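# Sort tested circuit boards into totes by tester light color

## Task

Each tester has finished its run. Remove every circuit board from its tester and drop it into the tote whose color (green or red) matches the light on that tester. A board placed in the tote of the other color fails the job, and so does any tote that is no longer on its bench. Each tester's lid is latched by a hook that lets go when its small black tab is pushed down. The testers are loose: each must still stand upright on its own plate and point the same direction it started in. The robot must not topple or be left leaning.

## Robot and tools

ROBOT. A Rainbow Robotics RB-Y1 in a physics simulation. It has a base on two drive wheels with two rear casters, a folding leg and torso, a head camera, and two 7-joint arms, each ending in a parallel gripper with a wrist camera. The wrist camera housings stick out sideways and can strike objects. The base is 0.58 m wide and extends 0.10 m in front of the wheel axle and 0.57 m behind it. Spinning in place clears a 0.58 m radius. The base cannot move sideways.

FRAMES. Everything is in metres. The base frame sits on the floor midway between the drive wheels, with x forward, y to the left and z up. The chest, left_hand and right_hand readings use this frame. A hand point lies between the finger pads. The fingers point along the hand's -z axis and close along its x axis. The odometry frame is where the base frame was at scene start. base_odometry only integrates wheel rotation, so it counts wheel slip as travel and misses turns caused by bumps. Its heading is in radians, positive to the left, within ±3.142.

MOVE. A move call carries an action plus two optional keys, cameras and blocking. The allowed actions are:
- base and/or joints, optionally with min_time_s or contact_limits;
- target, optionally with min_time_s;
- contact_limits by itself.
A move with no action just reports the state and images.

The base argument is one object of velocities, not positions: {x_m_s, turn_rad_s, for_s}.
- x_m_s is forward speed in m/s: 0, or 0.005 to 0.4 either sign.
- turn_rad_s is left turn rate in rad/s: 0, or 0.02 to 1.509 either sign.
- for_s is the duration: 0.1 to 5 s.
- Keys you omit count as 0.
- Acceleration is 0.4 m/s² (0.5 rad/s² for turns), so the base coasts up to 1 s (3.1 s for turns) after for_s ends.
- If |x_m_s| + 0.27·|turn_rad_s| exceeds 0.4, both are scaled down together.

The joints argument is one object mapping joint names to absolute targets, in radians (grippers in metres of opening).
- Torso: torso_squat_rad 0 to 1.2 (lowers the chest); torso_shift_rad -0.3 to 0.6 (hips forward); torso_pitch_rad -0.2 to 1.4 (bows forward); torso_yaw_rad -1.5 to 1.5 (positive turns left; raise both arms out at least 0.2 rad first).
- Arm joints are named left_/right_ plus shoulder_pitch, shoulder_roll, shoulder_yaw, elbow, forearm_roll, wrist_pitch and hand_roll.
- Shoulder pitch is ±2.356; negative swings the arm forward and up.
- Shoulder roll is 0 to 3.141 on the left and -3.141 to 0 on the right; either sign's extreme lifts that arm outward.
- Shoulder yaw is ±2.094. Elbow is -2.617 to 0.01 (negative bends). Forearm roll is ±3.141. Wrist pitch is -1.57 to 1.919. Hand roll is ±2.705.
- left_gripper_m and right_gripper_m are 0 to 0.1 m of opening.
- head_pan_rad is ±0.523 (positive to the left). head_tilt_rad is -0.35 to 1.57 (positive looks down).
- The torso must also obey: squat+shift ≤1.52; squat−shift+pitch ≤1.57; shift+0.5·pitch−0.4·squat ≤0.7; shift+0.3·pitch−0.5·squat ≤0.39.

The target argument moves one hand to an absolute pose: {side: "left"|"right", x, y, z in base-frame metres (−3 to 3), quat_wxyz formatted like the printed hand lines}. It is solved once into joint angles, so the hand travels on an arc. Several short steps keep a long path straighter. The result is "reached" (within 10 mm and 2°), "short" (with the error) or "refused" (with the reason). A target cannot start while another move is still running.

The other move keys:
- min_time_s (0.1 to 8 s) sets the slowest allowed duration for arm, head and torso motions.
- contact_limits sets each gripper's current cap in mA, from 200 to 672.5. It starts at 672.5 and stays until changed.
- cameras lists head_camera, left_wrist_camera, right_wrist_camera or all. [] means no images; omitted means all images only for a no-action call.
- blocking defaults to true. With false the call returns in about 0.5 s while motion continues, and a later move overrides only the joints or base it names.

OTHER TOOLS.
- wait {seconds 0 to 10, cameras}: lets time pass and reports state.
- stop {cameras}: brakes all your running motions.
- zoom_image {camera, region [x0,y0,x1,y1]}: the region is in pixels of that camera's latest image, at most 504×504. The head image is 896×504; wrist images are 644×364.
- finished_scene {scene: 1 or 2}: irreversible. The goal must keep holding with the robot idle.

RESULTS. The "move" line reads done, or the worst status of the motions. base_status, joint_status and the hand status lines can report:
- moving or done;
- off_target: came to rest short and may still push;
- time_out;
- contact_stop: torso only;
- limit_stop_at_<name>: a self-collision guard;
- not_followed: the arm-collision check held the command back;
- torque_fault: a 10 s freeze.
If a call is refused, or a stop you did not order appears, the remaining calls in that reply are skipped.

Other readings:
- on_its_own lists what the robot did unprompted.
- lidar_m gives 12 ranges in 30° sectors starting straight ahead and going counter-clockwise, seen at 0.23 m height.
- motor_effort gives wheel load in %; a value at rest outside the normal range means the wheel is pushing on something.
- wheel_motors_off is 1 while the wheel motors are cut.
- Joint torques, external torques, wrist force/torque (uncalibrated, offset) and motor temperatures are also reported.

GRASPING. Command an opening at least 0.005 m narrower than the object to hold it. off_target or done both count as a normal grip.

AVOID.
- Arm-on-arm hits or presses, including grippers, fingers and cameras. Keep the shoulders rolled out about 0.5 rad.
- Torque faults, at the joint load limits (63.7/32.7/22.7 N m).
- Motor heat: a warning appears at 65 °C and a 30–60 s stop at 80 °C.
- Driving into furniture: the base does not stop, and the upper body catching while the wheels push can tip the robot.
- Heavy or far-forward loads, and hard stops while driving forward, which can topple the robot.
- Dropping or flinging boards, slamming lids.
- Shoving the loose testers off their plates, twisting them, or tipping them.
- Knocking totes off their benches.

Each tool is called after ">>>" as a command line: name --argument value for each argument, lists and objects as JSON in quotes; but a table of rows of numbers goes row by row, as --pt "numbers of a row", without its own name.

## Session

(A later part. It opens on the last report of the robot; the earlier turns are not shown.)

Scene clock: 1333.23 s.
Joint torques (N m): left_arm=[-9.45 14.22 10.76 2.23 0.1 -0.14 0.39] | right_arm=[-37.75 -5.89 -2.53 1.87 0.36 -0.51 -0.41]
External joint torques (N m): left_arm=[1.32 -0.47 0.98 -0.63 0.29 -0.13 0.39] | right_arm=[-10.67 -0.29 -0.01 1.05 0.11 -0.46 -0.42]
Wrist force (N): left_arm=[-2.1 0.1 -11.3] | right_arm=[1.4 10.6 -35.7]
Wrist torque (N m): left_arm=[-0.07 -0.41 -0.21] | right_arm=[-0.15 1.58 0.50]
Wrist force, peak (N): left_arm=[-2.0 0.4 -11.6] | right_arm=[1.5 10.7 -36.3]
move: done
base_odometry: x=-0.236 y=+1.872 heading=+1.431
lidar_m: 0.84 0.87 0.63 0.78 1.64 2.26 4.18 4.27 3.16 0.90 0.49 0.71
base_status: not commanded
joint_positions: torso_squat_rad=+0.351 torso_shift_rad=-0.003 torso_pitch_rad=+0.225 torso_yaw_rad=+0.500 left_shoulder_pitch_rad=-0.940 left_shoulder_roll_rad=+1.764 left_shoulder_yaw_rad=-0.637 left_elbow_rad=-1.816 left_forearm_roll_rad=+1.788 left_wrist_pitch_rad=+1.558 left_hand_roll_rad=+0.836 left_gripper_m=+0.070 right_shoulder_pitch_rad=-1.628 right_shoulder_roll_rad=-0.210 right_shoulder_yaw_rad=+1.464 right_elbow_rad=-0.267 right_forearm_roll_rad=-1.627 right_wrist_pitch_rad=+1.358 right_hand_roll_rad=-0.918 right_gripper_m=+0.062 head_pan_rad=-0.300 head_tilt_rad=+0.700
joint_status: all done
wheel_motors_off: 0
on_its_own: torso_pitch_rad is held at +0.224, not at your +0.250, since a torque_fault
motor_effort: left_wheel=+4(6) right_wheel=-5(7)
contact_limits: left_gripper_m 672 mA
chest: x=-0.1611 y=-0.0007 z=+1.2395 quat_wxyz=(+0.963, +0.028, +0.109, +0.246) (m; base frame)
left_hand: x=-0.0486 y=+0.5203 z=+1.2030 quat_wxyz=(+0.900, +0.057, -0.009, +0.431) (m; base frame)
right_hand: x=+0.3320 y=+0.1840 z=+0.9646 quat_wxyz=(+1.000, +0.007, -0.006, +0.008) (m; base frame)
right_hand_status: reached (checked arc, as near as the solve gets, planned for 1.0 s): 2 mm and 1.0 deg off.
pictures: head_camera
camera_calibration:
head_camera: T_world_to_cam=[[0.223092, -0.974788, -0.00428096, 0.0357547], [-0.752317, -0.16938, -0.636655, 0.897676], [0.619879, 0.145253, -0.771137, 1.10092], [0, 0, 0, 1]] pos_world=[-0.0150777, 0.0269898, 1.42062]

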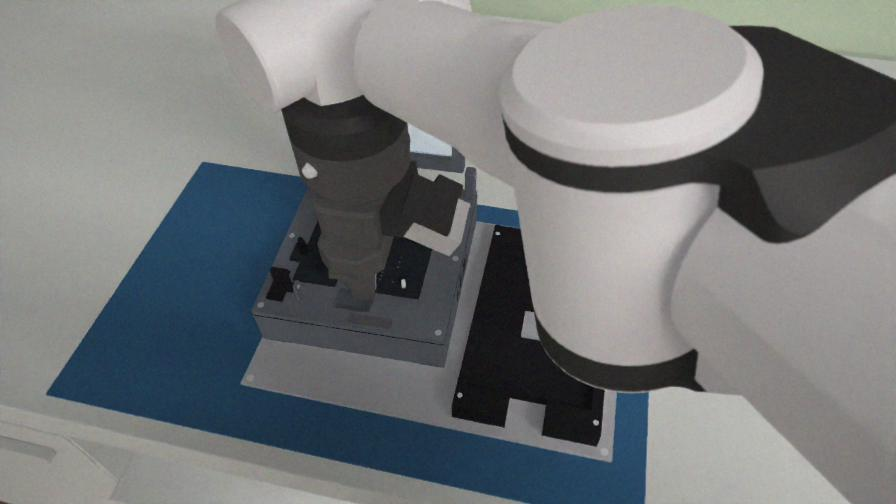

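>>> move --target '{"side":"right","x":0.330,"y":0.171,"z":0.964,"quat_wxyz":[1,0,0,-0.004]}' --min_time_s 2

>>> move --target '{"side":"right","x":0.330,"y":0.171,"z":0.953,"quat_wxyz":[1,0,0,-0.004]}' --min_time_s 2

>>> move --target '{"side":"right","x":0.330,"y":0.171,"z":0.945,"quat_wxyz":[1,0,0,-0.004]}' --min_time_s 2 --cameras '["head_camera"]'

>>> zoom_image --camera "head_camera" --region '[200, 140, 620, 480]'

Scene clock: 1345.47 s.
Joint torques (N m): left_arm=[-9.69 14.36 10.71 2.22 0.16 -0.12 0.44] | right_arm=[-35 -9.48 -5.22 0.82 0.9 -0.31 -0.29]
External joint torques (N m): left_arm=[1.08 -0.33 0.94 -0.65 0.36 -0.11 0.44] | right_arm=[-7.89 -3.76 -1.04 0.09 0.67 -0.34 -0.29]
Wrist force (N): left_arm=[-2.0 0.4 -11.5] | right_arm=[2.5 11.0 -35.9]
Wrist torque (N m): left_arm=[-0.09 -0.39 -0.24] | right_arm=[-0.19 1.64 0.52]
Wrist force, peak (N): left_arm=[-2.1 0.5 -11.7] | right_arm=[2.1 11.1 -36.1]
move: done
base_odometry: x=-0.236 y=+1.872 heading=+1.431
lidar_m: 0.84 0.86 0.63 0.77 1.66 2.26 4.17 4.27 3.16 0.90 0.50 0.71
base_status: not commanded
joint_positions: torso_squat_rad=+0.351 torso_shift_rad=-0.003 torso_pitch_rad=+0.225 torso_yaw_rad=+0.500 left_shoulder_pitch_rad=-0.940 left_shoulder_roll_rad=+1.764 left_shoulder_yaw_rad=-0.637 left_elbow_rad=-1.816 left_forearm_roll_rad=+1.788 left_wrist_pitch_rad=+1.558 left_hand_roll_rad=+0.836 left_gripper_m=+0.070 right_shoulder_pitch_rad=-1.612 right_shoulder_roll_rad=-0.314 right_shoulder_yaw_rad=+1.473 right_elbow_rad=-0.458 right_forearm_roll_rad=-1.622 right_wrist_pitch_rad=+1.379 right_hand_roll_rad=-1.026 right_gripper_m=+0.062 head_pan_rad=-0.300 head_tilt_rad=+0.700
joint_status: all done
wheel_motors_off: 0
on_its_own: torso_pitch_rad is held at +0.224, not at your +0.250, since a torque_fault
motor_effort: left_wheel=+4(5) right_wheel=-6(7)
contact_limits: left_gripper_m 672 mA
chest: x=-0.1611 y=-0.0007 z=+1.2395 quat_wxyz=(+0.963, +0.028, +0.109, +0.246) (m; base frame)
left_hand: x=-0.0486 y=+0.5203 z=+1.2030 quat_wxyz=(+0.900, +0.057, -0.009, +0.431) (m; base frame)
right_hand: x=+0.3290 y=+0.1707 z=+0.9627 quat_wxyz=(+1.000, -0.005, +0.006, -0.004) (m; base frame)
right_hand_status: reached (checked arc, planned for 2.0 s): 2 mm and 0.9 deg off.
camera_calibration:
head_camera: T_world_to_cam=[[0.223092, -0.974788, -0.00428096, 0.0357547], [-0.752317, -0.16938, -0.636655, 0.897676], [0.619879, 0.145253, -0.771137, 1.10092], [0, 0, 0, 1]] pos_world=[-0.0150777, 0.0269898, 1.42062]
left_wrist_camera: T_world_to_cam=[[0.615804, 0.785988, 0.0548558, -0.446289], [0.706524, -0.581678, 0.403082, -0.113635], [0.348726, -0.209462, -0.913519, 1.29393], [0, 0, 0, 1]] pos_world=[-0.0961134, 0.555707, 1.25231]
right_wrist_camera: T_world_to_cam=[[-0.999616, 0.0271913, -0.00534733, 0.331821], [0.0221641, 0.900293, 0.43472, -0.546333], [0.0166348, 0.434434, -0.90055, 0.85898], [0, 0, 0, 1]] pos_world=[0.329514, 0.109667, 1.01283]

Scene clock: 1347.80 s.
Joint torques (N m): left_arm=[-9.5 14.31 10.66 2.35 0.18 -0.2 0.45] | right_arm=[-34.66 -9.65 -5.61 0.86 0.97 -0.76 -0.28]
External joint torques (N m): left_arm=[1.27 -0.37 0.89 -0.51 0.37 -0.19 0.45] | right_arm=[-7.64 -4.03 -1.26 0.16 0.75 -0.76 -0.27]
Wrist force (N): left_arm=[-2.0 0.3 -11.3] | right_arm=[2.4 11.1 -36.1]
Wrist torque (N m): left_arm=[-0.09 -0.41 -0.23] | right_arm=[-0.20 1.67 0.51]
Wrist force, peak (N): left_arm=[-1.9 0.2 -11.6] | right_arm=[2.1 11.2 -36.1]
move: done
base_odometry: x=-0.236 y=+1.872 heading=+1.431
lidar_m: 0.84 0.86 0.64 0.78 1.65 2.27 4.18 4.27 3.17 0.90 0.49 0.71
base_status: not commanded
joint_positions: torso_squat_rad=+0.351 torso_shift_rad=-0.003 torso_pitch_rad=+0.225 torso_yaw_rad=+0.500 left_shoulder_pitch_rad=-0.940 left_shoulder_roll_rad=+1.764 left_shoulder_yaw_rad=-0.637 left_elbow_rad=-1.816 left_forearm_roll_rad=+1.788 left_wrist_pitch_rad=+1.558 left_hand_roll_rad=+0.836 left_gripper_m=+0.070 right_shoulder_pitch_rad=-1.592 right_shoulder_roll_rad=-0.320 right_shoulder_yaw_rad=+1.479 right_elbow_rad=-0.480 right_forearm_roll_rad=-1.612 right_wrist_pitch_rad=+1.347 right_hand_roll_rad=-1.040 right_gripper_m=+0.062 head_pan_rad=-0.300 head_tilt_rad=+0.700
joint_status: all done
wheel_motors_off: 0
on_its_own: torso_pitch_rad is held at +0.224, not at your +0.250, since a torque_fault
motor_effort: left_wheel=+3(5) right_wheel=-6(8)
contact_limits: left_gripper_m 672 mA
chest: x=-0.1611 y=-0.0007 z=+1.2395 quat_wxyz=(+0.963, +0.028, +0.109, +0.246) (m; base frame)
left_hand: x=-0.0486 y=+0.5203 z=+1.2030 quat_wxyz=(+0.900, +0.057, -0.009, +0.431) (m; base frame)
right_hand: x=+0.3288 y=+0.1707 z=+0.9520 quat_wxyz=(+1.000, -0.001, +0.002, -0.004) (m; base frame)
right_hand_status: reached (checked arc, planned for 2.0 s): 2 mm and 0.3 deg off.
camera_calibration:
head_camera: T_world_to_cam=[[0.223092, -0.974788, -0.00428096, 0.0357547], [-0.752317, -0.16938, -0.636655, 0.897676], [0.619879, 0.145253, -0.771137, 1.10092], [0, 0, 0, 1]] pos_world=[-0.0150777, 0.0269898, 1.42062]
left_wrist_camera: T_world_to_cam=[[0.615804, 0.785988, 0.0548558, -0.446289], [0.706524, -0.581678, 0.403082, -0.113635], [0.348726, -0.209462, -0.913519, 1.29393], [0, 0, 0, 1]] pos_world=[-0.0961134, 0.555707, 1.25231]
right_wrist_camera: T_world_to_cam=[[-0.999536, 0.0273823, -0.013311, 0.33905], [0.0186794, 0.896767, 0.442108, -0.546866], [0.0240428, 0.441654, -0.896863, 0.842335], [0, 0, 0, 1]] pos_world=[0.328855, 0.109107, 1.00175]

Scene clock: 1350.13 s.
Joint torques (N m): left_arm=[-9.67 14.3 10.75 2.24 0.13 -0.2 0.38] | right_arm=[-27.8 -3.63 -4.23 1.82 0.86 -2.55 0.74]
External joint torques (N m): left_arm=[1.11 -0.38 0.98 -0.63 0.32 -0.19 0.38] | right_arm=[-0.83 1.9 -0.15 1.1 0.62 -2.54 0.74]
Wrist force (N): left_arm=[-2.0 0.3 -11.1] | right_arm=[-6.3 3.7 -16.6]
Wrist torque (N m): left_arm=[-0.09 -0.40 -0.22] | right_arm=[-0.18 0.40 0.08]
Wrist force, peak (N): left_arm=[-2.1 0.2 -11.7] | right_arm=[2.2 10.9 -36.3]
move: done
base_odometry: x=-0.236 y=+1.872 heading=+1.431
lidar_m: 0.84 0.86 0.64 0.78 1.64 2.26 4.18 4.27 3.16 0.90 0.49 0.71
base_status: not commanded
joint_positions: torso_squat_rad=+0.351 torso_shift_rad=-0.004 torso_pitch_rad=+0.225 torso_yaw_rad=+0.500 left_shoulder_pitch_rad=-0.940 left_shoulder_roll_rad=+1.764 left_shoulder_yaw_rad=-0.637 left_elbow_rad=-1.816 left_forearm_roll_rad=+1.788 left_wrist_pitch_rad=+1.558 left_hand_roll_rad=+0.836 left_gripper_m=+0.070 right_shoulder_pitch_rad=-1.580 right_shoulder_roll_rad=-0.304 right_shoulder_yaw_rad=+1.481 right_elbow_rad=-0.449 right_forearm_roll_rad=-1.609 right_wrist_pitch_rad=+1.331 right_hand_roll_rad=-1.025 right_gripper_m=+0.062 head_pan_rad=-0.300 head_tilt_rad=+0.700
joint_status: all done
wheel_motors_off: 0
on_its_own: torso_pitch_rad is held at +0.224, not at your +0.250, since a torque_fault
motor_effort: left_wheel=+4(5) right_wheel=-7(8)
contact_limits: left_gripper_m 672 mA
chest: x=-0.1615 y=-0.0008 z=+1.2395 quat_wxyz=(+0.963, +0.028, +0.108, +0.246) (m; base frame)
left_hand: x=-0.0490 y=+0.5203 z=+1.2031 quat_wxyz=(+0.900, +0.057, -0.009, +0.431) (m; base frame)
right_hand: x=+0.3295 y=+0.1704 z=+0.9453 quat_wxyz=(+1.000, +0.000, -0.001, -0.004) (m; base frame)
right_hand_status: reached (checked arc, planned for 2.0 s): 1 mm and 0.1 deg off.
pictures: head_camera
camera_calibration:
head_camera: T_world_to_cam=[[0.223005, -0.974808, -0.00418349, 0.0356296], [-0.751841, -0.169263, -0.637248, 0.898195], [0.620487, 0.145255, -0.770647, 1.10064], [0, 0, 0, 1]] pos_world=[-0.0155783, 0.0268894, 1.42073]

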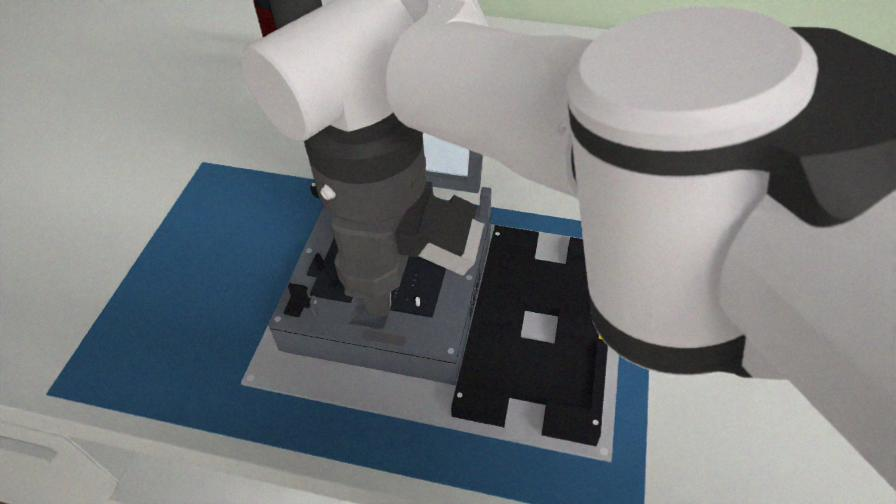

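Scaled by 1.200 from the camera's 896x504 image, which has a finer 1280x720 frame.

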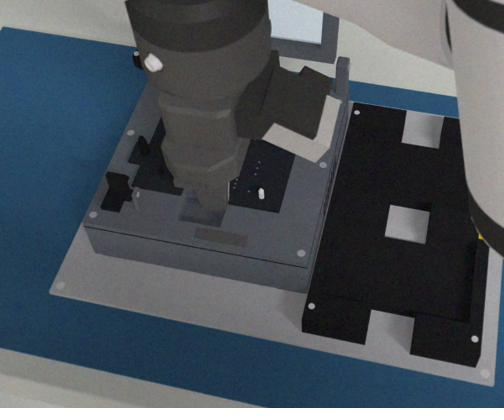

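>>> move --target '{"side":"right","x":0.330,"y":0.171,"z":0.956,"quat_wxyz":[1,0,0,-0.004]}' --min_time_s 1.5

>>> move --target '{"side":"right","x":0.322,"y":0.180,"z":0.956,"quat_wxyz":[1,0,0,-0.004]}' --min_time_s 1.5

>>> move --target '{"side":"right","x":0.322,"y":0.180,"z":0.944,"quat_wxyz":[1,0,0,-0.004]}' --min_time_s 2 --cameras '["head_camera"]'

>>> zoom_image --camera "head_camera" --region '[200, 140, 620, 480]'

Scene clock: 1363.63 s.
Joint torques (N m): left_arm=[-9.7 14.31 10.64 2.19 0.1 -0.09 0.42] | right_arm=[-37.84 -9.66 -7.85 0.73 0.4 -0.19 -0.3]
External joint torques (N m): left_arm=[1.08 -0.38 0.86 -0.67 0.3 -0.08 0.42] | right_arm=[-10.79 -4.02 -3.55 0.02 0.17 -0.19 -0.3]
Wrist force (N): left_arm=[-2.0 0.4 -11.3] | right_arm=[2.2 11.1 -35.6]
Wrist torque (N m): left_arm=[-0.10 -0.40 -0.22] | right_arm=[-0.18 1.65 0.52]
Wrist force, peak (N): left_arm=[-2.5 0.3 -11.6] | right_arm=[2.0 10.9 -36.1]
move: done
base_odometry: x=-0.236 y=+1.872 heading=+1.431
lidar_m: 0.84 0.87 0.63 0.78 1.65 2.26 4.18 4.27 3.16 0.90 0.49 0.70
base_status: not commanded
joint_positions: torso_squat_rad=+0.351 torso_shift_rad=-0.003 torso_pitch_rad=+0.225 torso_yaw_rad=+0.500 left_shoulder_pitch_rad=-0.940 left_shoulder_roll_rad=+1.764 left_shoulder_yaw_rad=-0.637 left_elbow_rad=-1.816 left_forearm_roll_rad=+1.788 left_wrist_pitch_rad=+1.558 left_hand_roll_rad=+0.836 left_gripper_m=+0.070 right_shoulder_pitch_rad=-1.595 right_shoulder_roll_rad=-0.319 right_shoulder_yaw_rad=+1.478 right_elbow_rad=-0.474 right_forearm_roll_rad=-1.614 right_wrist_pitch_rad=+1.351 right_hand_roll_rad=-1.036 right_gripper_m=+0.062 head_pan_rad=-0.300 head_tilt_rad=+0.700
joint_status: all done
wheel_motors_off: 0
on_its_own: torso_pitch_rad is held at +0.224, not at your +0.250, since a torque_fault
motor_effort: left_wheel=+5(5) right_wheel=-7(8)
contact_limits: left_gripper_m 672 mA
chest: x=-0.1612 y=-0.0007 z=+1.2395 quat_wxyz=(+0.963, +0.028, +0.109, +0.246) (m; base frame)
left_hand: x=-0.0487 y=+0.5203 z=+1.2031 quat_wxyz=(+0.900, +0.057, -0.009, +0.431) (m; base frame)
right_hand: x=+0.3293 y=+0.1706 z=+0.9539 quat_wxyz=(+1.000, -0.002, +0.002, -0.004) (m; base frame)
right_hand_status: reached (checked arc, planned for 1.5 s): 2 mm and 0.3 deg off.
camera_calibration:
head_camera: T_world_to_cam=[[0.223008, -0.974807, -0.00429424, 0.0357196], [-0.752162, -0.169268, -0.636868, 0.897811], [0.620097, 0.145257, -0.770961, 1.10081], [0, 0, 0, 1]] pos_world=[-0.0152777, 0.0268894, 1.42062]
left_wrist_camera: T_world_to_cam=[[0.615809, 0.785963, 0.05515, -0.446589], [0.706386, -0.581753, 0.403215, -0.113744], [0.348995, -0.209346, -0.913442, 1.29392], [0, 0, 0, 1]] pos_world=[-0.0962113, 0.555708, 1.25241]
right_wrist_camera: T_world_to_cam=[[-0.999532, 0.0274559, -0.0135208, 0.339777], [0.0186797, 0.89726, 0.441108, -0.54676], [0.0242426, 0.440649, -0.897352, 0.844563], [0, 0, 0, 1]] pos_world=[0.329356, 0.109101, 1.00364]

Scene clock: 1365.47 s.
Joint torques (N m): left_arm=[-9.51 14.24 10.74 2.27 0.12 -0.13 0.42] | right_arm=[-37.52 -5.33 -5.56 0.78 1 -0.18 -0.34]
External joint torques (N m): left_arm=[1.27 -0.44 0.96 -0.6 0.32 -0.12 0.42] | right_arm=[-10.57 0.22 -1.24 0.09 0.77 -0.18 -0.34]
Wrist force (N): left_arm=[-2.1 0.0 -11.4] | right_arm=[2.3 10.9 -35.9]
Wrist torque (N m): left_arm=[-0.05 -0.42 -0.21] | right_arm=[-0.18 1.65 0.52]
Wrist force, peak (N): left_arm=[-2.3 0.2 -11.7] | right_arm=[2.1 11.1 -36.1]
move: done
base_odometry: x=-0.236 y=+1.872 heading=+1.431
lidar_m: 0.84 0.87 0.64 0.77 1.65 2.25 4.18 4.27 3.16 0.90 0.50 0.71
base_status: not commanded
joint_positions: torso_squat_rad=+0.351 torso_shift_rad=-0.003 torso_pitch_rad=+0.225 torso_yaw_rad=+0.500 left_shoulder_pitch_rad=-0.940 left_shoulder_roll_rad=+1.764 left_shoulder_yaw_rad=-0.637 left_elbow_rad=-1.816 left_forearm_roll_rad=+1.788 left_wrist_pitch_rad=+1.558 left_hand_roll_rad=+0.836 left_gripper_m=+0.070 right_shoulder_pitch_rad=-1.601 right_shoulder_roll_rad=-0.298 right_shoulder_yaw_rad=+1.479 right_elbow_rad=-0.476 right_forearm_roll_rad=-1.612 right_wrist_pitch_rad=+1.351 right_hand_roll_rad=-1.060 right_gripper_m=+0.062 head_pan_rad=-0.300 head_tilt_rad=+0.700
joint_status: all done
wheel_motors_off: 0
on_its_own: torso_pitch_rad is held at +0.224, not at your +0.250, since a torque_fault
motor_effort: left_wheel=+3(5) right_wheel=-5(7)
contact_limits: left_gripper_m 672 mA
chest: x=-0.1612 y=-0.0007 z=+1.2395 quat_wxyz=(+0.963, +0.028, +0.109, +0.246) (m; base frame)
left_hand: x=-0.0487 y=+0.5203 z=+1.2031 quat_wxyz=(+0.900, +0.057, -0.009, +0.431) (m; base frame)
right_hand: x=+0.3213 y=+0.1791 z=+0.9545 quat_wxyz=(+1.000, -0.001, +0.001, -0.004) (m; base frame)
right_hand_status: reached (checked arc, planned for 1.5 s): 2 mm and 0.2 deg off.
camera_calibration:
head_camera: T_world_to_cam=[[0.223008, -0.974807, -0.00429424, 0.0357196], [-0.752162, -0.169268, -0.636868, 0.897811], [0.620097, 0.145257, -0.770961, 1.10081], [0, 0, 0, 1]] pos_world=[-0.0152777, 0.0268894, 1.42062]
left_wrist_camera: T_world_to_cam=[[0.615809, 0.785963, 0.05515, -0.446583], [0.706386, -0.581753, 0.403215, -0.113704], [0.348995, -0.209346, -0.913442, 1.29383], [0, 0, 0, 1]] pos_world=[-0.0962113, 0.555708, 1.25231]
right_wrist_camera: T_world_to_cam=[[-0.999494, 0.0285478, -0.0140621, 0.331964], [0.0193811, 0.896541, 0.442537, -0.555952], [0.0252407, 0.44204, -0.89664, 0.840304], [0, 0, 0, 1]] pos_world=[0.321361, 0.117509, 1.00415]

Scene clock: 1367.80 s.
Joint torques (N m): left_arm=[-9.6 14.12 10.82 2.29 0.18 -0.11 0.39] | right_arm=[-26.2 -2.72 -3.86 1.38 0.38 -3.14 1.05]
External joint torques (N m): left_arm=[1.18 -0.56 1.04 -0.57 0.38 -0.1 0.39] | right_arm=[0.67 2.68 0.07 0.68 0.15 -3.13 1.05]
Wrist force (N): left_arm=[-1.8 0.2 -11.4] | right_arm=[-7.1 1.2 -11.2]
Wrist torque (N m): left_arm=[-0.08 -0.37 -0.22] | right_arm=[-0.27 0.15 -0.16]
Wrist force, peak (N): left_arm=[-2.2 0.5 -11.6] | right_arm=[2.1 10.9 -36.0]
move: done
base_odometry: x=-0.236 y=+1.872 heading=+1.431
lidar_m: 0.83 0.86 0.63 0.78 1.65 2.26 4.17 4.26 3.16 0.89 0.49 0.70
base_status: not commanded
joint_positions: torso_squat_rad=+0.351 torso_shift_rad=-0.004 torso_pitch_rad=+0.224 torso_yaw_rad=+0.500 left_shoulder_pitch_rad=-0.940 left_shoulder_roll_rad=+1.764 left_shoulder_yaw_rad=-0.637 left_elbow_rad=-1.816 left_forearm_roll_rad=+1.788 left_wrist_pitch_rad=+1.558 left_hand_roll_rad=+0.836 left_gripper_m=+0.070 right_shoulder_pitch_rad=-1.584 right_shoulder_roll_rad=-0.274 right_shoulder_yaw_rad=+1.482 right_elbow_rad=-0.433 right_forearm_roll_rad=-1.607 right_wrist_pitch_rad=+1.329 right_hand_roll_rad=-1.039 right_gripper_m=+0.062 head_pan_rad=-0.300 head_tilt_rad=+0.700
joint_status: all done
wheel_motors_off: 0
on_its_own: torso_pitch_rad is held at +0.224, not at your +0.250, since a torque_fault
motor_effort: left_wheel=+4(6) right_wheel=-5(7)
contact_limits: left_gripper_m 672 mA
chest: x=-0.1616 y=-0.0008 z=+1.2395 quat_wxyz=(+0.963, +0.028, +0.108, +0.246) (m; base frame)
left_hand: x=-0.0490 y=+0.5202 z=+1.2032 quat_wxyz=(+0.900, +0.057, -0.009, +0.431) (m; base frame)
right_hand: x=+0.3216 y=+0.1791 z=+0.9447 quat_wxyz=(+1.000, +0.001, -0.001, -0.004) (m; base frame)
right_hand_status: reached (checked arc, planned for 2.0 s): 1 mm and 0.2 deg off.
pictures: head_camera
camera_calibration:
head_camera: T_world_to_cam=[[0.222936, -0.974824, -0.00421295, 0.0355958], [-0.751772, -0.169171, -0.637354, 0.898316], [0.620596, 0.145257, -0.770559, 1.10067], [0, 0, 0, 1]] pos_world=[-0.0156782, 0.0267891, 1.42083]

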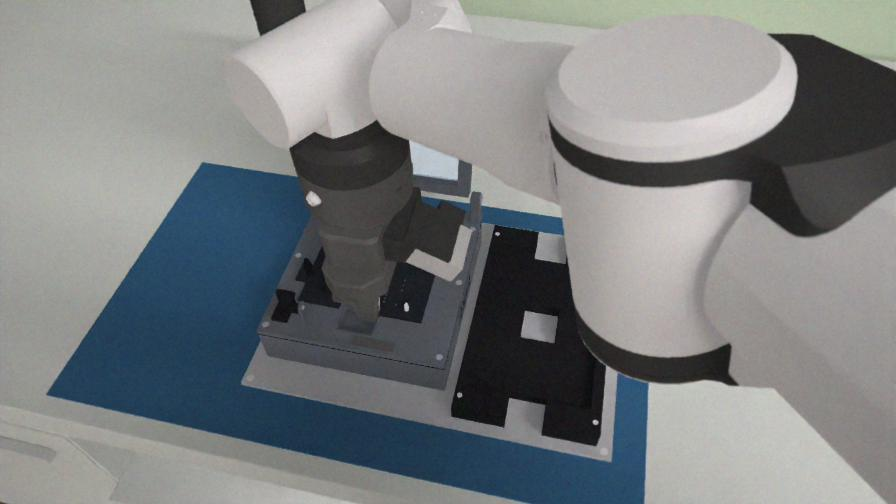

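Scaled by 1.200 from the camera's 896x504 image, which has a finer 1280x720 frame.

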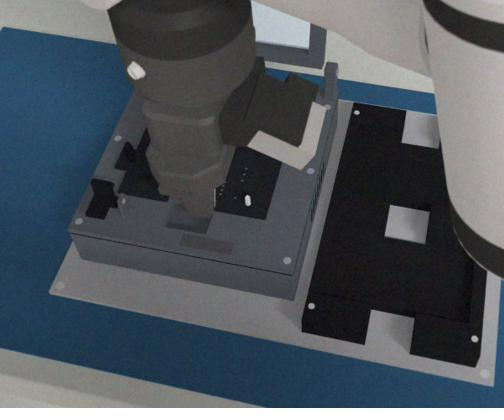

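>>> move --joints '{"right_gripper_m":0.082}'

>>> move --target '{"side":"right","x":0.322,"y":0.180,"z":0.985,"quat_wxyz":[1,0,0,-0.004]}' --min_time_s 2

>>> move --target '{"side":"right","x":0.22,"y":0.160,"z":1.0,"quat_wxyz":[1,0,0,-0.004]}' --min_time_s 2.5 --cameras '["head_camera"]'

Scene clock: 1377.63 s.
Joint torques (N m): left_arm=[-9.5 14.28 10.89 2.15 0.17 -0.11 0.41] | right_arm=[-25.23 -2.97 -3.92 1.3 0.36 -0.4 0.36]
External joint torques (N m): left_arm=[1.27 -0.4 1.12 -0.72 0.36 -0.1 0.42] | right_arm=[1.65 2.44 0.02 0.59 0.13 -0.39 0.36]
Wrist force (N): left_arm=[-1.9 0.3 -11.5] | right_arm=[1.9 10.7 -12.7]
Wrist torque (N m): left_arm=[-0.08 -0.38 -0.23] | right_arm=[-0.03 0.80 0.51]
Wrist force, peak (N): left_arm=[-1.8 0.1 -11.8] | right_arm=[2.3 10.7 -13.2]
move: done
base_odometry: x=-0.236 y=+1.872 heading=+1.431
lidar_m: 0.84 0.87 0.64 0.77 1.64 2.26 4.18 4.27 3.17 0.90 0.49 0.72
base_status: not commanded
joint_positions: torso_squat_rad=+0.351 torso_shift_rad=-0.004 torso_pitch_rad=+0.224 torso_yaw_rad=+0.500 left_shoulder_pitch_rad=-0.940 left_shoulder_roll_rad=+1.764 left_shoulder_yaw_rad=-0.637 left_elbow_rad=-1.816 left_forearm_roll_rad=+1.788 left_wrist_pitch_rad=+1.558 left_hand_roll_rad=+0.836 left_gripper_m=+0.070 right_shoulder_pitch_rad=-1.584 right_shoulder_roll_rad=-0.274 right_shoulder_yaw_rad=+1.482 right_elbow_rad=-0.433 right_forearm_roll_rad=-1.607 right_wrist_pitch_rad=+1.329 right_hand_roll_rad=-1.039 right_gripper_m=+0.082 head_pan_rad=-0.300 head_tilt_rad=+0.700
joint_status: all done
wheel_motors_off: 0
on_its_own: torso_pitch_rad is held at +0.224, not at your +0.250, since a torque_fault
motor_effort: left_wheel=+5(6) right_wheel=-6(7)
contact_limits: left_gripper_m 672 mA
chest: x=-0.1615 y=-0.0008 z=+1.2395 quat_wxyz=(+0.963, +0.028, +0.108, +0.246) (m; base frame)
left_hand: x=-0.0490 y=+0.5202 z=+1.2032 quat_wxyz=(+0.900, +0.057, -0.009, +0.431) (m; base frame)
right_hand: x=+0.3217 y=+0.1793 z=+0.9448 quat_wxyz=(+1.000, +0.001, -0.002, -0.004) (m; base frame)
camera_calibration:
head_camera: T_world_to_cam=[[0.223009, -0.974808, -0.00415233, 0.0356082], [-0.75175, -0.169265, -0.637355, 0.898337], [0.620596, 0.145257, -0.770559, 1.10065], [0, 0, 0, 1]] pos_world=[-0.0156785, 0.0268894, 1.42083]
left_wrist_camera: T_world_to_cam=[[0.615789, 0.785948, 0.0555791, -0.446944], [0.706152, -0.581806, 0.403548, -0.113985], [0.349504, -0.209253, -0.913269, 1.29389], [0, 0, 0, 1]] pos_world=[-0.0965074, 0.555709, 1.25251]
right_wrist_camera: T_world_to_cam=[[-0.999386, 0.0287318, -0.0200405, 0.337738], [0.0167893, 0.894958, 0.445835, -0.553896], [0.030745, 0.445225, -0.894891, 0.827409], [0, 0, 0, 1]] pos_world=[0.321392, 0.117627, 0.994156]

Scene clock: 1379.97 s.
Joint torques (N m): left_arm=[-9.46 14.05 10.72 2.32 0.1 -0.1 0.42] | right_arm=[-25.99 -7.25 -6.12 0.14 -0.26 0.17 -0.26]
External joint torques (N m): left_arm=[1.31 -0.63 0.94 -0.55 0.3 -0.09 0.42] | right_arm=[1.15 -1.33 -1.03 -0.57 -0.49 0.16 -0.26]
Wrist force (N): left_arm=[-2.2 0.5 -11.2] | right_arm=[2.3 10.8 -13.0]
Wrist torque (N m): left_arm=[-0.10 -0.43 -0.22] | right_arm=[-0.08 0.84 0.49]
Wrist force, peak (N): left_arm=[-2.1 0.3 -11.7] | right_arm=[2.2 10.9 -13.2]
move: done
base_odometry: x=-0.236 y=+1.872 heading=+1.431
lidar_m: 0.84 0.87 0.63 0.78 1.65 2.26 4.17 4.27 3.17 0.89 0.49 0.71
base_status: not commanded
joint_positions: torso_squat_rad=+0.351 torso_shift_rad=-0.004 torso_pitch_rad=+0.224 torso_yaw_rad=+0.500 left_shoulder_pitch_rad=-0.940 left_shoulder_roll_rad=+1.764 left_shoulder_yaw_rad=-0.637 left_elbow_rad=-1.816 left_forearm_roll_rad=+1.788 left_wrist_pitch_rad=+1.558 left_hand_roll_rad=+0.836 left_gripper_m=+0.070 right_shoulder_pitch_rad=-1.651 right_shoulder_roll_rad=-0.350 right_shoulder_yaw_rad=+1.469 right_elbow_rad=-0.563 right_forearm_roll_rad=-1.623 right_wrist_pitch_rad=+1.406 right_hand_roll_rad=-1.103 right_gripper_m=+0.082 head_pan_rad=-0.300 head_tilt_rad=+0.700
joint_status: all done
wheel_motors_off: 0
on_its_own: torso_pitch_rad is held at +0.224, not at your +0.250, since a torque_fault
motor_effort: left_wheel=+4(6) right_wheel=-6(7)
contact_limits: left_gripper_m 672 mA
chest: x=-0.1615 y=-0.0008 z=+1.2395 quat_wxyz=(+0.963, +0.028, +0.108, +0.246) (m; base frame)
left_hand: x=-0.0490 y=+0.5202 z=+1.2032 quat_wxyz=(+0.900, +0.057, -0.009, +0.431) (m; base frame)
right_hand: x=+0.3218 y=+0.1800 z=+0.9849 quat_wxyz=(+1.000, -0.002, +0.002, -0.004) (m; base frame)
right_hand_status: reached (checked arc, planned for 2.0 s): 0 mm and 0.4 deg off.
camera_calibration:
head_camera: T_world_to_cam=[[0.223069, -0.974794, -0.00422789, 0.0357162], [-0.751739, -0.169261, -0.637369, 0.898356], [0.620587, 0.145355, -0.770547, 1.10064], [0, 0, 0, 1]] pos_world=[-0.0156786, 0.0268895, 1.42083]
left_wrist_camera: T_world_to_cam=[[0.615789, 0.785948, 0.0555791, -0.446944], [0.706152, -0.581806, 0.403548, -0.113985], [0.349504, -0.209253, -0.913269, 1.29389], [0, 0, 0, 1]] pos_world=[-0.0965074, 0.555709, 1.25251]
right_wrist_camera: T_world_to_cam=[[-0.999541, 0.0274833, -0.0127616, 0.33175], [0.0190792, 0.898003, 0.439575, -0.567486], [0.023541, 0.439129, -0.898115, 0.869661], [0, 0, 0, 1]] pos_world=[0.321952, 0.118593, 1.03474]

Scene clock: 1382.80 s.
Joint torques (N m): left_arm=[-9.7 14.36 10.76 2.27 0.09 -0.14 0.46] | right_arm=[-20.78 -6.37 -8.88 -0.37 0.21 -0.28 -0.27]
External joint torques (N m): left_arm=[1.07 -0.32 0.99 -0.59 0.28 -0.13 0.46] | right_arm=[2.98 -1.1 1.31 -0.42 0 -0.29 -0.27]
Wrist force (N): left_arm=[-2.0 0.5 -11.4] | right_arm=[2.4 10.4 -13.2]
Wrist torque (N m): left_arm=[-0.11 -0.40 -0.22] | right_arm=[-0.03 0.86 0.52]
Wrist force, peak (N): left_arm=[-2.0 0.5 -11.6] | right_arm=[2.5 10.8 -13.2]
move: done
base_odometry: x=-0.236 y=+1.872 heading=+1.431
lidar_m: 0.84 0.86 0.64 0.78 1.65 2.27 4.18 4.28 3.16 0.90 0.48 0.71
base_status: not commanded
joint_positions: torso_squat_rad=+0.351 torso_shift_rad=-0.004 torso_pitch_rad=+0.224 torso_yaw_rad=+0.500 left_shoulder_pitch_rad=-0.940 left_shoulder_roll_rad=+1.764 left_shoulder_yaw_rad=-0.637 left_elbow_rad=-1.816 left_forearm_roll_rad=+1.788 left_wrist_pitch_rad=+1.558 left_hand_roll_rad=+0.836 left_gripper_m=+0.070 right_shoulder_pitch_rad=-1.651 right_shoulder_roll_rad=-0.628 right_shoulder_yaw_rad=+1.477 right_elbow_rad=-1.418 right_forearm_roll_rad=-1.546 right_wrist_pitch_rad=+1.400 right_hand_roll_rad=-1.691 right_gripper_m=+0.082 head_pan_rad=-0.300 head_tilt_rad=+0.700
joint_status: all done
wheel_motors_off: 0
on_its_own: torso_pitch_rad is held at +0.224, not at your +0.250, since a torque_fault
motor_effort: left_wheel=+4(6) right_wheel=-5(8)
contact_limits: left_gripper_m 672 mA
chest: x=-0.1615 y=-0.0008 z=+1.2395 quat_wxyz=(+0.963, +0.028, +0.108, +0.246) (m; base frame)
left_hand: x=-0.0490 y=+0.5202 z=+1.2032 quat_wxyz=(+0.900, +0.057, -0.009, +0.431) (m; base frame)
right_hand: x=+0.2200 y=+0.1603 z=+1.0003 quat_wxyz=(+1.000, +0.000, +0.000, -0.004) (m; base frame)
right_hand_status: reached (checked arc, planned for 2.5 s): 0 mm and 0.0 deg off.
pictures: head_camera
camera_calibration:
head_camera: T_world_to_cam=[[0.223069, -0.974794, -0.00422789, 0.0357162], [-0.751739, -0.169261, -0.637369, 0.898356], [0.620587, 0.145355, -0.770547, 1.10064], [0, 0, 0, 1]] pos_world=[-0.0156786, 0.0268895, 1.42083]

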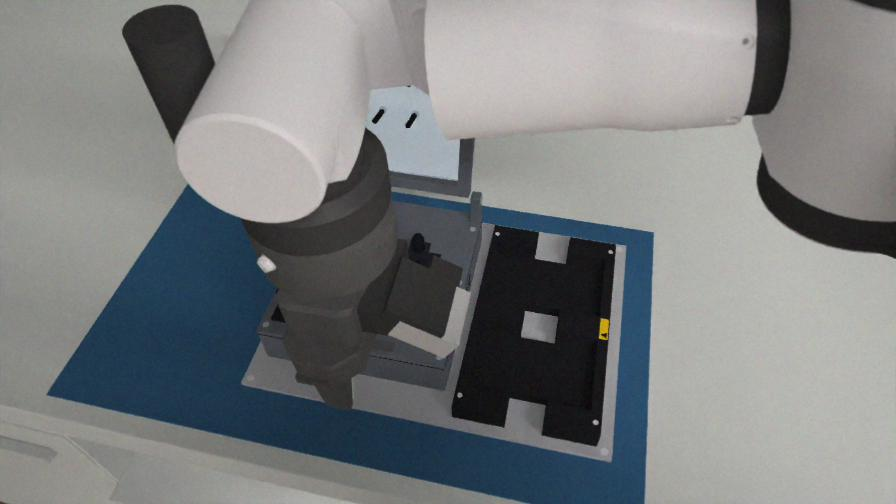

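>>> move --base '{"x_m_s":-0.2,"for_s":1.5}'

>>> move --target '{"side":"right","x":0.27,"y":-0.20,"z":1.07,"quat_wxyz":[0.996,0.053,0.016,-0.071]}' --min_time_s 3

>>> move --joints '{"torso_yaw_rad":0,"head_pan_rad":0.1,"right_gripper_m":0}' --cameras '["head_camera","left_wrist_camera"]'

Scene clock: 1390.43 s.
Joint torques (N m): left_arm=[-9.89 14.06 10.67 2.29 0.13 -0.16 0.4] | right_arm=[-21.15 -5.37 -9.34 0.27 0.07 -0.18 -0.18]
External joint torques (N m): left_arm=[0.89 -0.61 0.89 -0.57 0.32 -0.15 0.4] | right_arm=[2.62 -0.1 0.85 0.22 -0.14 -0.18 -0.18]
Wrist force (N): left_arm=[-1.6 0.3 -11.3] | right_arm=[2.6 10.6 -13.1]
Wrist torque (N m): left_arm=[-0.10 -0.36 -0.23] | right_arm=[-0.05 0.86 0.52]
Wrist force, peak (N): left_arm=[-2.2 0.4 -11.8] | right_arm=[2.3 10.8 -13.4]
move: done
base_odometry: x=-0.278 y=+1.575 heading=+1.432
lidar_m: 1.14 0.86 0.78 1.59 1.65 2.26 3.88 4.28 3.17 2.69 0.65 0.70
base_status: done (sent for 1.5 of 1.5 s)
joint_positions: torso_squat_rad=+0.351 torso_shift_rad=-0.004 torso_pitch_rad=+0.224 torso_yaw_rad=+0.500 left_shoulder_pitch_rad=-0.940 left_shoulder_roll_rad=+1.764 left_shoulder_yaw_rad=-0.637 left_elbow_rad=-1.816 left_forearm_roll_rad=+1.788 left_wrist_pitch_rad=+1.558 left_hand_roll_rad=+0.836 left_gripper_m=+0.070 right_shoulder_pitch_rad=-1.651 right_shoulder_roll_rad=-0.628 right_shoulder_yaw_rad=+1.477 right_elbow_rad=-1.418 right_forearm_roll_rad=-1.546 right_wrist_pitch_rad=+1.400 right_hand_roll_rad=-1.691 right_gripper_m=+0.082 head_pan_rad=-0.300 head_tilt_rad=+0.700
joint_status: not commanded
wheel_motors_off: 0
on_its_own: torso_pitch_rad is held at +0.224, not at your +0.250, since a torque_fault
motor_effort: left_wheel=+9(24) right_wheel=-5(24)
contact_limits: left_gripper_m 672 mA
chest: x=-0.1616 y=-0.0008 z=+1.2395 quat_wxyz=(+0.963, +0.028, +0.108, +0.246) (m; base frame)
left_hand: x=-0.0491 y=+0.5203 z=+1.2032 quat_wxyz=(+0.900, +0.057, -0.010, +0.431) (m; base frame)
right_hand: x=+0.2200 y=+0.1602 z=+1.0003 quat_wxyz=(+1.000, +0.000, +0.000, -0.004) (m; base frame)
camera_calibration:
head_camera: T_world_to_cam=[[0.223072, -0.974793, -0.00419556, 0.0356927], [-0.751687, -0.169273, -0.637427, 0.898365], [0.620649, 0.145346, -0.770499, 1.10063], [0, 0, 0, 1]] pos_world=[-0.0157787, 0.0268896, 1.42083]
left_wrist_camera: T_world_to_cam=[[0.615762, 0.785966, 0.0556385, -0.446969], [0.706117, -0.581779, 0.403649, -0.11406], [0.349623, -0.209264, -0.913221, 1.29389], [0, 0, 0, 1]] pos_world=[-0.0966066, 0.555709, 1.25251]
right_wrist_camera: T_world_to_cam=[[-0.999467, 0.0278569, -0.0170434, 0.234902], [0.0173868, 0.895682, 0.444355, -0.558617], [0.0276438, 0.443822, -0.895689, 0.890403], [0, 0, 0, 1]] pos_world=[0.219875, 0.0986192, 1.04975]

Scene clock: 1393.77 s.
Joint torques (N m): left_arm=[-9.98 14.05 10.63 2.25 0.12 -0.12 0.38] | right_arm=[-6.78 -7.13 -10.62 1.06 -0.26 -0.44 0.21]
External joint torques (N m): left_arm=[0.8 -0.63 0.85 -0.61 0.32 -0.11 0.38] | right_arm=[2 -0.55 -0.74 -0.6 -0.34 -0.28 0.21]
Wrist force (N): left_arm=[-2.1 0.1 -11.4] | right_arm=[2.5 9.7 -13.1]
Wrist torque (N m): left_arm=[-0.06 -0.42 -0.22] | right_arm=[0.02 0.85 0.52]
Wrist force, peak (N): left_arm=[-2.0 0.3 -11.8] | right_arm=[2.6 10.7 -13.3]
move: done
base_odometry: x=-0.278 y=+1.575 heading=+1.432
lidar_m: 1.14 0.86 0.78 1.58 1.66 2.26 3.88 4.29 3.15 2.69 0.65 0.71
base_status: not commanded
joint_positions: torso_squat_rad=+0.351 torso_shift_rad=-0.004 torso_pitch_rad=+0.224 torso_yaw_rad=+0.500 left_shoulder_pitch_rad=-0.940 left_shoulder_roll_rad=+1.764 left_shoulder_yaw_rad=-0.637 left_elbow_rad=-1.816 left_forearm_roll_rad=+1.788 left_wrist_pitch_rad=+1.558 left_hand_roll_rad=+0.836 left_gripper_m=+0.070 right_shoulder_pitch_rad=-1.496 right_shoulder_roll_rad=-1.988 right_shoulder_yaw_rad=+1.456 right_elbow_rad=-2.108 right_forearm_roll_rad=-1.799 right_wrist_pitch_rad=+1.241 right_hand_roll_rad=-1.112 right_gripper_m=+0.082 head_pan_rad=-0.300 head_tilt_rad=+0.700
joint_status: all done
wheel_motors_off: 0
on_its_own: torso_pitch_rad is held at +0.224, not at your +0.250, since a torque_fault
motor_effort: left_wheel=+9(11) right_wheel=-7(8)
contact_limits: left_gripper_m 672 mA
chest: x=-0.1616 y=-0.0008 z=+1.2395 quat_wxyz=(+0.963, +0.028, +0.108, +0.246) (m; base frame)
left_hand: x=-0.0491 y=+0.5203 z=+1.2032 quat_wxyz=(+0.900, +0.057, -0.010, +0.431) (m; base frame)
right_hand: x=+0.2701 y=-0.1997 z=+1.0702 quat_wxyz=(+0.996, +0.053, +0.014, -0.072) (m; base frame)
right_hand_status: reached (checked arc, planned for 3.0 s): 0 mm and 0.3 deg off.
camera_calibration:
head_camera: T_world_to_cam=[[0.223055, -0.974797, -0.00420965, 0.0356902], [-0.751692, -0.169251, -0.637427, 0.898439], [0.620649, 0.145346, -0.770499, 1.10057], [0, 0, 0, 1]] pos_world=[-0.0156787, 0.0268895, 1.42083]
left_wrist_camera: T_world_to_cam=[[0.615763, 0.785965, 0.055633, -0.446962], [0.706131, -0.581787, 0.403613, -0.114009], [0.349592, -0.209246, -0.913237, 1.29389], [0, 0, 0, 1]] pos_world=[-0.0966068, 0.555709, 1.25251]
right_wrist_camera: T_world_to_cam=[[-0.986426, 0.162978, 0.0200591, 0.279983], [0.148394, 0.832446, 0.533867, -0.411949], [0.0703104, 0.529596, -0.845331, 1.06313], [0, 0, 0, 1]] pos_world=[0.262564, -0.265737, 1.11301]

Scene clock: 1395.40 s.
Joint torques (N m): left_arm=[-10.29 13.65 10.97 1.44 0.26 -0.17 0.43] | right_arm=[-6.81 -7.65 -9.86 1.89 -0.15 -0.12 0.19]
External joint torques (N m): left_arm=[0.93 -0.69 0.9 -0.5 0.24 -0.12 0.43] | right_arm=[1.59 0.29 -0.41 -0.58 -0.39 -0.11 0.19]
Wrist force (N): left_arm=[-1.3 0.8 -11.3] | right_arm=[2.4 10.9 -12.8]
Wrist torque (N m): left_arm=[-0.11 -0.34 -0.22] | right_arm=[-0.08 0.86 0.52]
Wrist force, peak (N): left_arm=[-1.7 0.8 -11.6] | right_arm=[2.4 10.9 -12.8]
move: done
base_odometry: x=-0.278 y=+1.575 heading=+1.432
lidar_m: 1.14 0.87 0.78 1.59 1.65 2.27 3.88 4.28 3.16 2.68 0.66 0.71
base_status: not commanded
joint_positions: torso_squat_rad=+0.351 torso_shift_rad=-0.004 torso_pitch_rad=+0.224 torso_yaw_rad=+0.000 left_shoulder_pitch_rad=-0.940 left_shoulder_roll_rad=+1.764 left_shoulder_yaw_rad=-0.637 left_elbow_rad=-1.817 left_forearm_roll_rad=+1.788 left_wrist_pitch_rad=+1.558 left_hand_roll_rad=+0.836 left_gripper_m=+0.070 right_shoulder_pitch_rad=-1.496 right_shoulder_roll_rad=-1.988 right_shoulder_yaw_rad=+1.456 right_elbow_rad=-2.108 right_forearm_roll_rad=-1.799 right_wrist_pitch_rad=+1.241 right_hand_roll_rad=-1.112 right_gripper_m=+0.000 head_pan_rad=+0.100 head_tilt_rad=+0.700
joint_status: all done
wheel_motors_off: 0
on_its_own: torso_pitch_rad is held at +0.224, not at your +0.250, since a torque_fault
motor_effort: left_wheel=+9(11) right_wheel=-6(10)
contact_limits: left_gripper_m 672 mA
chest: x=-0.1616 y=-0.0007 z=+1.2395 quat_wxyz=(+0.994, +0.000, +0.112, +0.000) (m; base frame)
left_hand: x=+0.1804 y=+0.4000 z=+1.1507 quat_wxyz=(+0.980, +0.004, +0.001, +0.201) (m; base frame)
right_hand: x=+0.1223 y=-0.3952 z=+1.1038 quat_wxyz=(+0.951, +0.000, -0.003, -0.311) (m; base frame)
pictures: head_camera, left_wrist_camera
camera_calibration:
head_camera: T_world_to_cam=[[0.126998, -0.991744, 0.0177433, -0.015787], [-0.765367, -0.109357, -0.634236, 0.892343], [0.63094, 0.0669668, -0.772936, 1.10441], [0, 0, 0, 1]] pos_world=[-0.0118413, 0.00796823, 1.41987]
left_wrist_camera: T_world_to_cam=[[0.912979, 0.407814, -0.0125435, -0.314743], [0.36291, -0.797635, 0.481742, -0.266521], [0.186456, -0.444372, -0.876224, 1.22139], [0, 0, 0, 1]] pos_world=[0.156341, 0.458522, 1.19466]

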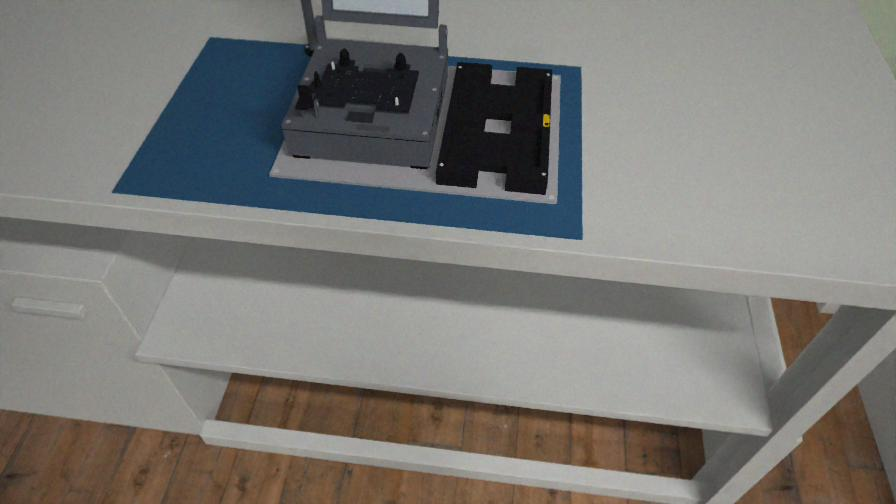

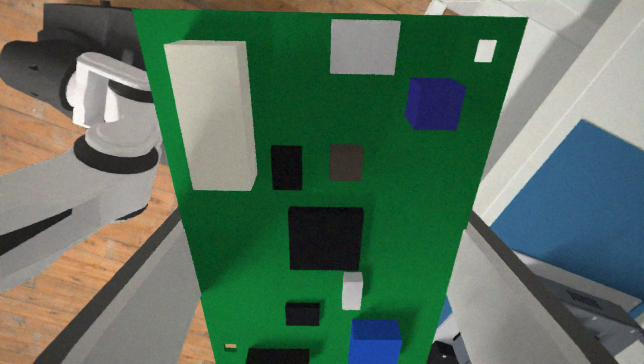

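>>> move --base '{"x_m_s":-0.25,"for_s":1.8}'

>>> move --base '{"turn_rad_s":-0.5,"for_s":4.95}' --joints '{"head_tilt_rad":0.4,"head_pan_rad":0}' --cameras '["head_camera"]'

Scene clock: 1406.30 s.
Joint torques (N m): left_arm=[-10.25 13.59 10.92 1.52 0.24 -0.07 0.4] | right_arm=[-6.78 -7.57 -9.92 2.19 -0.2 -0.13 0.25]
External joint torques (N m): left_arm=[0.97 -0.76 0.84 -0.42 0.22 -0.02 0.4] | right_arm=[1.62 0.37 -0.47 -0.28 -0.43 -0.12 0.25]
Wrist force (N): left_arm=[-1.4 0.8 -11.4] | right_arm=[2.2 10.6 -12.8]
Wrist torque (N m): left_arm=[-0.11 -0.37 -0.22] | right_arm=[-0.05 0.83 0.53]
Wrist force, peak (N): left_arm=[-1.2 0.8 -11.8] | right_arm=[2.7 10.8 -13.3]
move: done
base_odometry: x=-0.340 y=+1.129 heading=+1.433
lidar_m: 1.59 1.13 1.34 1.58 1.65 2.26 3.43 3.55 3.16 3.04 1.22 1.03
base_status: done (sent for 1.8 of 1.8 s)
joint_positions: torso_squat_rad=+0.351 torso_shift_rad=-0.004 torso_pitch_rad=+0.224 torso_yaw_rad=+0.000 left_shoulder_pitch_rad=-0.940 left_shoulder_roll_rad=+1.764 left_shoulder_yaw_rad=-0.637 left_elbow_rad=-1.817 left_forearm_roll_rad=+1.788 left_wrist_pitch_rad=+1.558 left_hand_roll_rad=+0.836 left_gripper_m=+0.070 right_shoulder_pitch_rad=-1.496 right_shoulder_roll_rad=-1.988 right_shoulder_yaw_rad=+1.456 right_elbow_rad=-2.109 right_forearm_roll_rad=-1.799 right_wrist_pitch_rad=+1.241 right_hand_roll_rad=-1.112 right_gripper_m=+0.000 head_pan_rad=+0.100 head_tilt_rad=+0.700
joint_status: not commanded
wheel_motors_off: 0
on_its_own: torso_pitch_rad is held at +0.224, not at your +0.250, since a torque_fault
motor_effort: left_wheel=+9(18) right_wheel=-4(29)
contact_limits: left_gripper_m 672 mA
chest: x=-0.1615 y=-0.0007 z=+1.2395 quat_wxyz=(+0.994, +0.000, +0.112, +0.000) (m; base frame)
left_hand: x=+0.1804 y=+0.4000 z=+1.1507 quat_wxyz=(+0.980, +0.004, +0.001, +0.201) (m; base frame)
right_hand: x=+0.1224 y=-0.3952 z=+1.1038 quat_wxyz=(+0.951, +0.000, -0.003, -0.311) (m; base frame)
camera_calibration:
head_camera: T_world_to_cam=[[0.126998, -0.991745, 0.0177259, -0.015775], [-0.765417, -0.10935, -0.634177, 0.892334], [0.630879, 0.0669714, -0.772985, 1.10441], [0, 0, 0, 1]] pos_world=[-0.0117412, 0.00796822, 1.41987]
left_wrist_camera: T_world_to_cam=[[0.912962, 0.407848, -0.0126674, -0.314648], [0.363002, -0.797613, 0.481709, -0.266427], [0.18636, -0.44438, -0.87624, 1.22147], [0, 0, 0, 1]] pos_world=[0.15634, 0.458622, 1.19466]
right_wrist_camera: T_world_to_cam=[[-0.794783, 0.606451, -0.0231627, 0.365011], [0.534798, 0.717901, 0.445656, -0.240382], [0.286897, 0.341813, -0.894905, 1.15943], [0, 0, 0, 1]] pos_world=[0.0860251, -0.445097, 1.15316]

Scene clock: 1412.57 s.
Joint torques (N m): left_arm=[-10.41 13.65 10.76 1.57 0.29 -0.11 0.41] | right_arm=[-6.86 -7.65 -9.64 2.17 -0.17 -0.15 0.17]
External joint torques (N m): left_arm=[0.81 -0.7 0.69 -0.37 0.28 -0.06 0.41] | right_arm=[1.53 0.3 -0.18 -0.3 -0.4 -0.14 0.17]
Wrist force (N): left_arm=[-1.4 0.7 -11.6] | right_arm=[2.0 10.4 -12.8]
Wrist torque (N m): left_arm=[-0.12 -0.36 -0.21] | right_arm=[-0.02 0.80 0.53]
Wrist force, peak (N): left_arm=[-1.4 0.8 -11.8] | right_arm=[2.1 10.8 -13.2]
move: done
base_odometry: x=-0.340 y=+1.129 heading=-1.050
lidar_m: 3.74 3.05 2.78 1.22 1.03 1.55 1.12 1.58 1.61 1.76 2.66 3.42
base_status: done (sent for 4.97 of 4.97 s)
joint_positions: torso_squat_rad=+0.351 torso_shift_rad=-0.004 torso_pitch_rad=+0.224 torso_yaw_rad=+0.000 left_shoulder_pitch_rad=-0.940 left_shoulder_roll_rad=+1.764 left_shoulder_yaw_rad=-0.637 left_elbow_rad=-1.817 left_forearm_roll_rad=+1.788 left_wrist_pitch_rad=+1.558 left_hand_roll_rad=+0.836 left_gripper_m=+0.070 right_shoulder_pitch_rad=-1.496 right_shoulder_roll_rad=-1.988 right_shoulder_yaw_rad=+1.456 right_elbow_rad=-2.109 right_forearm_roll_rad=-1.799 right_wrist_pitch_rad=+1.241 right_hand_roll_rad=-1.112 right_gripper_m=+0.000 head_pan_rad=+0.000 head_tilt_rad=+0.400
joint_status: all done
wheel_motors_off: 0
on_its_own: torso_pitch_rad is held at +0.224, not at your +0.250, since a torque_fault
motor_effort: left_wheel=+6(31) right_wheel=+1(27)
contact_limits: left_gripper_m 672 mA
chest: x=-0.1615 y=-0.0007 z=+1.2395 quat_wxyz=(+0.994, +0.000, +0.112, +0.000) (m; base frame)
left_hand: x=+0.1804 y=+0.4001 z=+1.1507 quat_wxyz=(+0.980, +0.004, +0.001, +0.201) (m; base frame)
right_hand: x=+0.1224 y=-0.3952 z=+1.1038 quat_wxyz=(+0.951, +0.000, -0.003, -0.311) (m; base frame)
pictures: head_camera
camera_calibration:
head_camera: T_world_to_cam=[[0.016625, -0.998762, 0.0468943, -0.0679421], [-0.551843, -0.048276, -0.832549, 1.19643], [0.833782, -0.0120371, -0.551962, 0.807746], [0, 0, 0, 1]] pos_world=[-0.0121117, -0.00037599, 1.44512]

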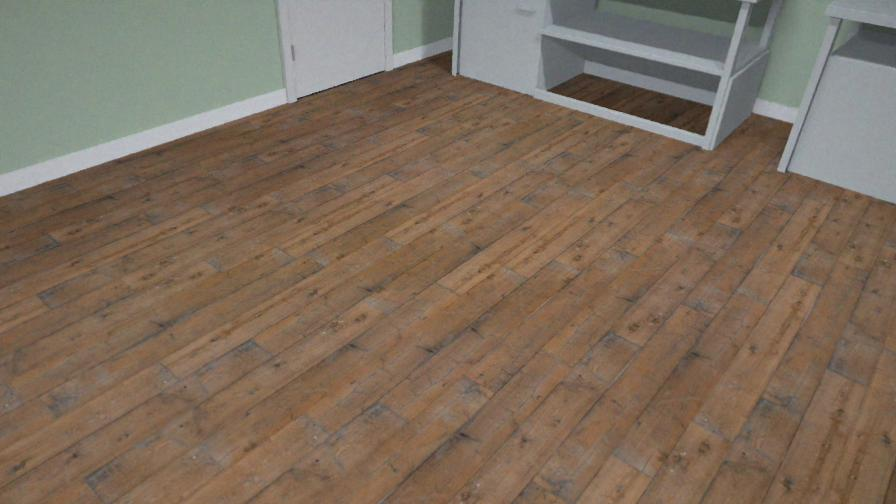

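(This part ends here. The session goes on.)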